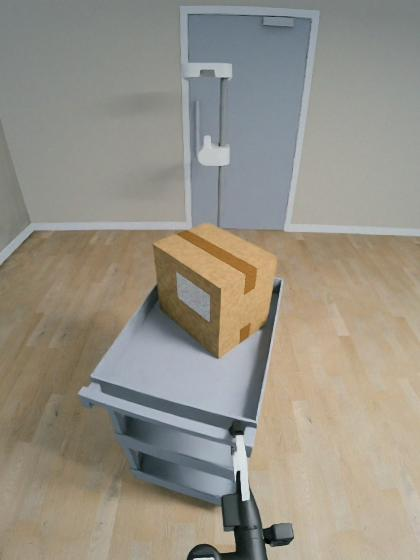

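Emit:
move --r1 '{"base":{"strafe_m":0.185},"joints":{"lift_m":0.86}}' --blocking false

Emit:
wait --seconds 2.5

Emit:
move --r1 '{"base":{"translate_m":0.22}}' --blocking false

Emit:
wait --seconds 2.5 --cameras '["r1_wrist_camera","r1_head_camera"]'

Scene clock: 730.80 s.
move: r1 moving
r1.base_odometry: x=-1.416 y=+2.282 heading=-0.235
r1.turned_by_wheels: +0.000
r1.turned_by_imu: +0.000
r1.base_tilt: forward=-1.6 right=+1.3
r1.lidar_m: 0.85 0.96 1.32 1.99 2.08 2.86 1.04 1.22 2.85 2.74 1.27 0.93
r1.base_status: strafe_m moving
r1.joint_positions: lift_m=+0.836 arm_m=+0.000 wrist_yaw_rad=+0.002 wrist_pitch_rad=+0.007 wrist_roll_rad=-0.001 gripper_m=+0.100
r1.joint_status: lift_m moving
r1.measured_speeds: translate_m=+0.000 strafe_m=+0.139 rotate_rad=+0.002 lift_m=+0.124 arm_m=+0.000 wrist_yaw_rad=+0.000 wrist_pitch_rad=+0.000 wrist_roll_rad=+0.000
r1.motor_effort: lift_m=+24(26) arm_m=-5(5) wheel_0=-9(11) wheel_1=+7(10) wheel_2=-2(2)
r1.servo_current: wrist_yaw_rad=59(59) wrist_pitch_rad=52(52) wrist_roll_rad=33(65) gripper_m=39(46)
r1.hand_pose: x=+0.4596 y=-0.0868 z=+1.0128 quat_wxyz=(+1.000, +0.000, +0.003, +0.001) (m; r1's base frame)
r1.wrist_depth_mm: - - - - - - - / - - 627 - - - - / - - 621 - - - - / - - 627 - - - - / - - 621 - - - - / - 192 194 - 189 - - / - - - 139 - - -
r2: as last shown
r2.turned_by_imu: +0.000
r2.lidar_m: 0.42 0.52 2.15 2.09 2.18 2.71 2.65 2.82 2.72 2.67 2.84 0.43
r2.servo_current: wrist_yaw_rad=52(59) wrist_pitch_rad=39(46) wrist_roll_rad=46(52) gripper_m=117(130)
r2.wrist_depth_mm: - - - - - 1661 1160 / - - - - - 1618 1182 / - - 603 436 - 798 - / - - 535 226 225 234 234 / - - 500 170 170 237 - / - - 183 180 175 - - / - - - - - 1863 -
pictures: none

Scene clock: 732.20 s.
earlier move: r1 done
r1.base_odometry: x=-1.381 y=+2.427 heading=-0.235
r1.turned_by_wheels: +0.000
r1.turned_by_imu: +0.001
r1.base_tilt: forward=-1.6 right=+1.3
r1.lidar_m: 0.84 0.96 1.31 1.84 1.92 2.64 1.03 1.18 3.00 2.88 1.29 0.95
r1.base_status: done
r1.joint_positions: lift_m=+0.859 arm_m=+0.000 wrist_yaw_rad=+0.002 wrist_pitch_rad=+0.007 wrist_roll_rad=-0.001 gripper_m=+0.100
r1.joint_status: all done
r1.measured_speeds: all 0
r1.motor_effort: lift_m=+25(27) arm_m=-5(5) wheel_0=+0(11) wheel_1=-1(11) wheel_2=+0(2)
r1.servo_current: wrist_yaw_rad=52(72) wrist_pitch_rad=59(59) wrist_roll_rad=46(65) gripper_m=39(52)
r1.hand_pose: x=+0.4596 y=-0.0868 z=+1.0358 quat_wxyz=(+1.000, +0.000, +0.003, +0.001) (m; r1's base frame)
r1.wrist_depth_mm: - - - - - - - / - - - 621 - - - / - - - 615 - - - / - - - 621 - - - / - - - 615 - - - / - 193 195 - 189 - - / - - - 139 - - -
r2.base_odometry: x=-0.254 y=-1.289 heading=-2.059
r2.turned_by_wheels: +0.000
r2.turned_by_imu: +0.000
r2.base_tilt: forward=-0.7 right=+0.0
r2.lidar_m: 0.44 0.51 2.15 2.08 2.19 2.74 2.65 2.82 2.76 2.66 2.81 0.47
r2.base_status: not commanded
r2.joint_positions: lift_m=+0.680 arm_m=+0.000 wrist_yaw_rad=+0.003 wrist_pitch_rad=+0.002 wrist_roll_rad=+1.570 gripper_m=-0.028
r2.joint_status: not commanded
r2.measured_speeds: all 0
r2.motor_effort: lift_m=+19(19) arm_m=-4(4) wheel_0=-3(3) wheel_1=-4(4) wheel_2=+3(3)
r2.servo_current: wrist_yaw_rad=59(59) wrist_pitch_rad=46(52) wrist_roll_rad=46(65) gripper_m=124(130)
r2.hand_pose: x=+0.4595 y=-0.0866 z=+0.8575 quat_wxyz=(+0.707, +0.707, +0.002, +0.000) (m; r2's base frame)
r2.wrist_depth_mm: - - - - - 1708 1182 / - - - - - 1576 1160 / - - 615 436 - 798 - / - - 539 228 224 236 235 / - - 504 170 170 237 - / - - 183 180 175 - - / - - - - - 1863 -
wait: 1.40 of 2.5 s (r1 has come to rest)
pictures: none

Scene clock: 732.70 s.
move: r1 moving
r1.base_odometry: x=-1.351 y=+2.420 heading=-0.235
r1.turned_by_wheels: +0.000
r1.turned_by_imu: +0.000
r1.base_tilt: forward=-1.6 right=+1.3
r1.lidar_m: 0.79 0.92 1.26 1.82 1.93 2.65 1.07 1.20 2.98 2.89 1.29 0.91
r1.base_status: translate_m moving
r1.joint_positions: lift_m=+0.859 arm_m=+0.000 wrist_yaw_rad=+0.002 wrist_pitch_rad=+0.007 wrist_roll_rad=-0.001 gripper_m=+0.100
r1.joint_status: not commanded
r1.measured_speeds: translate_m=+0.122 strafe_m=+0.001 rotate_rad=-0.004 lift_m=+0.000 arm_m=+0.000 wrist_yaw_rad=+0.000 wrist_pitch_rad=+0.000 wrist_roll_rad=+0.000
r1.motor_effort: lift_m=+25(25) arm_m=-5(5) wheel_0=+7(8) wheel_1=+5(6) wheel_2=-8(9)
r1.servo_current: wrist_yaw_rad=59(59) wrist_pitch_rad=52(52) wrist_roll_rad=65(65) gripper_m=33(52)
r1.hand_pose: x=+0.4596 y=-0.0868 z=+1.0358 quat_wxyz=(+1.000, +0.000, +0.003, +0.001) (m; r1's base frame)
r1.wrist_depth_mm: - - - - - - - / - - - 585 - - - / - - - 591 - - - / - - - 591 - - - / - - - 591 - - - / - 193 195 591 189 - - / - - - 139 - - -
r2: as last shown
r2.lidar_m: 0.43 0.50 2.14 2.09 2.19 2.73 2.66 2.83 2.73 2.65 2.81 0.48
r2.motor_effort: lift_m=+19(19) arm_m=-4(4) wheel_0=-3(3) wheel_1=-3(4) wheel_2=+3(3)
r2.servo_current: wrist_yaw_rad=39(52) wrist_pitch_rad=39(46) wrist_roll_rad=52(52) gripper_m=117(124)
r2.wrist_depth_mm: - - - - - 1708 1182 / - - - - - 1618 1160 / - - 603 436 - 788 - / - - 535 227 225 236 234 / - - 504 170 170 236 - / - - 183 180 175 - - / - - - - - 1863 -
pictures: none

Scene clock: 734.37 s.
earlier move: r1 done
r1.base_odometry: x=-1.167 y=+2.376 heading=-0.235
r1.turned_by_wheels: +0.000
r1.turned_by_imu: +0.000
r1.base_tilt: forward=-1.6 right=+1.3
r1.lidar_m: 0.63 0.72 1.01 1.82 1.93 2.65 1.27 1.42 3.01 2.71 1.00 0.71
r1.base_status: done
r1.joint_positions: lift_m=+0.860 arm_m=+0.000 wrist_yaw_rad=+0.002 wrist_pitch_rad=+0.007 wrist_roll_rad=-0.001 gripper_m=+0.100
r1.joint_status: not commanded
r1.measured_speeds: all 0
r1.motor_effort: lift_m=+25(25) arm_m=-5(5) wheel_0=+2(9) wheel_1=+2(7) wheel_2=+0(10)
r1.servo_current: wrist_yaw_rad=46(72) wrist_pitch_rad=46(52) wrist_roll_rad=39(65) gripper_m=39(52)
r1.hand_pose: x=+0.4596 y=-0.0868 z=+1.0358 quat_wxyz=(+1.000, +0.000, +0.003, +0.001) (m; r1's base frame)
r1.wrist_depth_mm: - - 477 477 477 477 473 / - - 477 477 480 477 473 / - - 480 480 480 480 473 / - - 480 484 484 477 480 / - - 480 484 480 480 480 / - 192 211 480 198 488 484 / - - - 144 488 484 480
r2.base_odometry: x=-0.254 y=-1.289 heading=-2.059
r2.turned_by_wheels: +0.000
r2.turned_by_imu: +0.000
r2.base_tilt: forward=-0.6 right=+0.1
r2.lidar_m: 0.45 0.50 2.15 2.09 2.19 2.72 2.66 2.80 2.74 2.67 2.82 0.49
r2.base_status: not commanded
r2.joint_positions: lift_m=+0.680 arm_m=+0.000 wrist_yaw_rad=+0.003 wrist_pitch_rad=+0.002 wrist_roll_rad=+1.570 gripper_m=-0.028
r2.joint_status: not commanded
r2.measured_speeds: all 0
r2.motor_effort: lift_m=+19(19) arm_m=-3(4) wheel_0=-3(3) wheel_1=-3(4) wheel_2=+3(3)
r2.servo_current: wrist_yaw_rad=52(59) wrist_pitch_rad=46(46) wrist_roll_rad=39(59) gripper_m=124(124)
r2.hand_pose: x=+0.4595 y=-0.0866 z=+0.8575 quat_wxyz=(+0.707, +0.707, +0.002, +0.000) (m; r2's base frame)
r2.wrist_depth_mm: - - - - - 1708 1160 / - - - - - 1618 1182 / - - 615 436 - 798 - / - - 539 226 225 236 233 / - - 500 170 169 237 - / - - 184 180 176 - - / - - - - - 1808 -
wait: 1.67 of 2.5 s (r1 has come to rest)
pictures: r1_head_camera, r1_wrist_camera
Images, in order (width x height): r1_head_camera 420x560, r1_wrist_camera 616x392.

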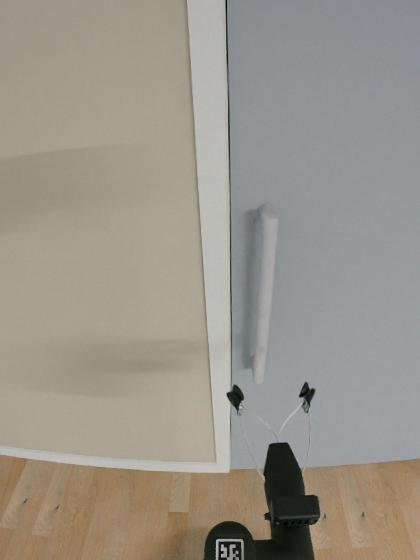

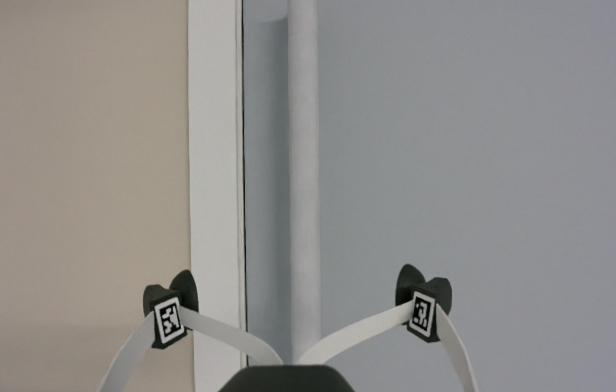

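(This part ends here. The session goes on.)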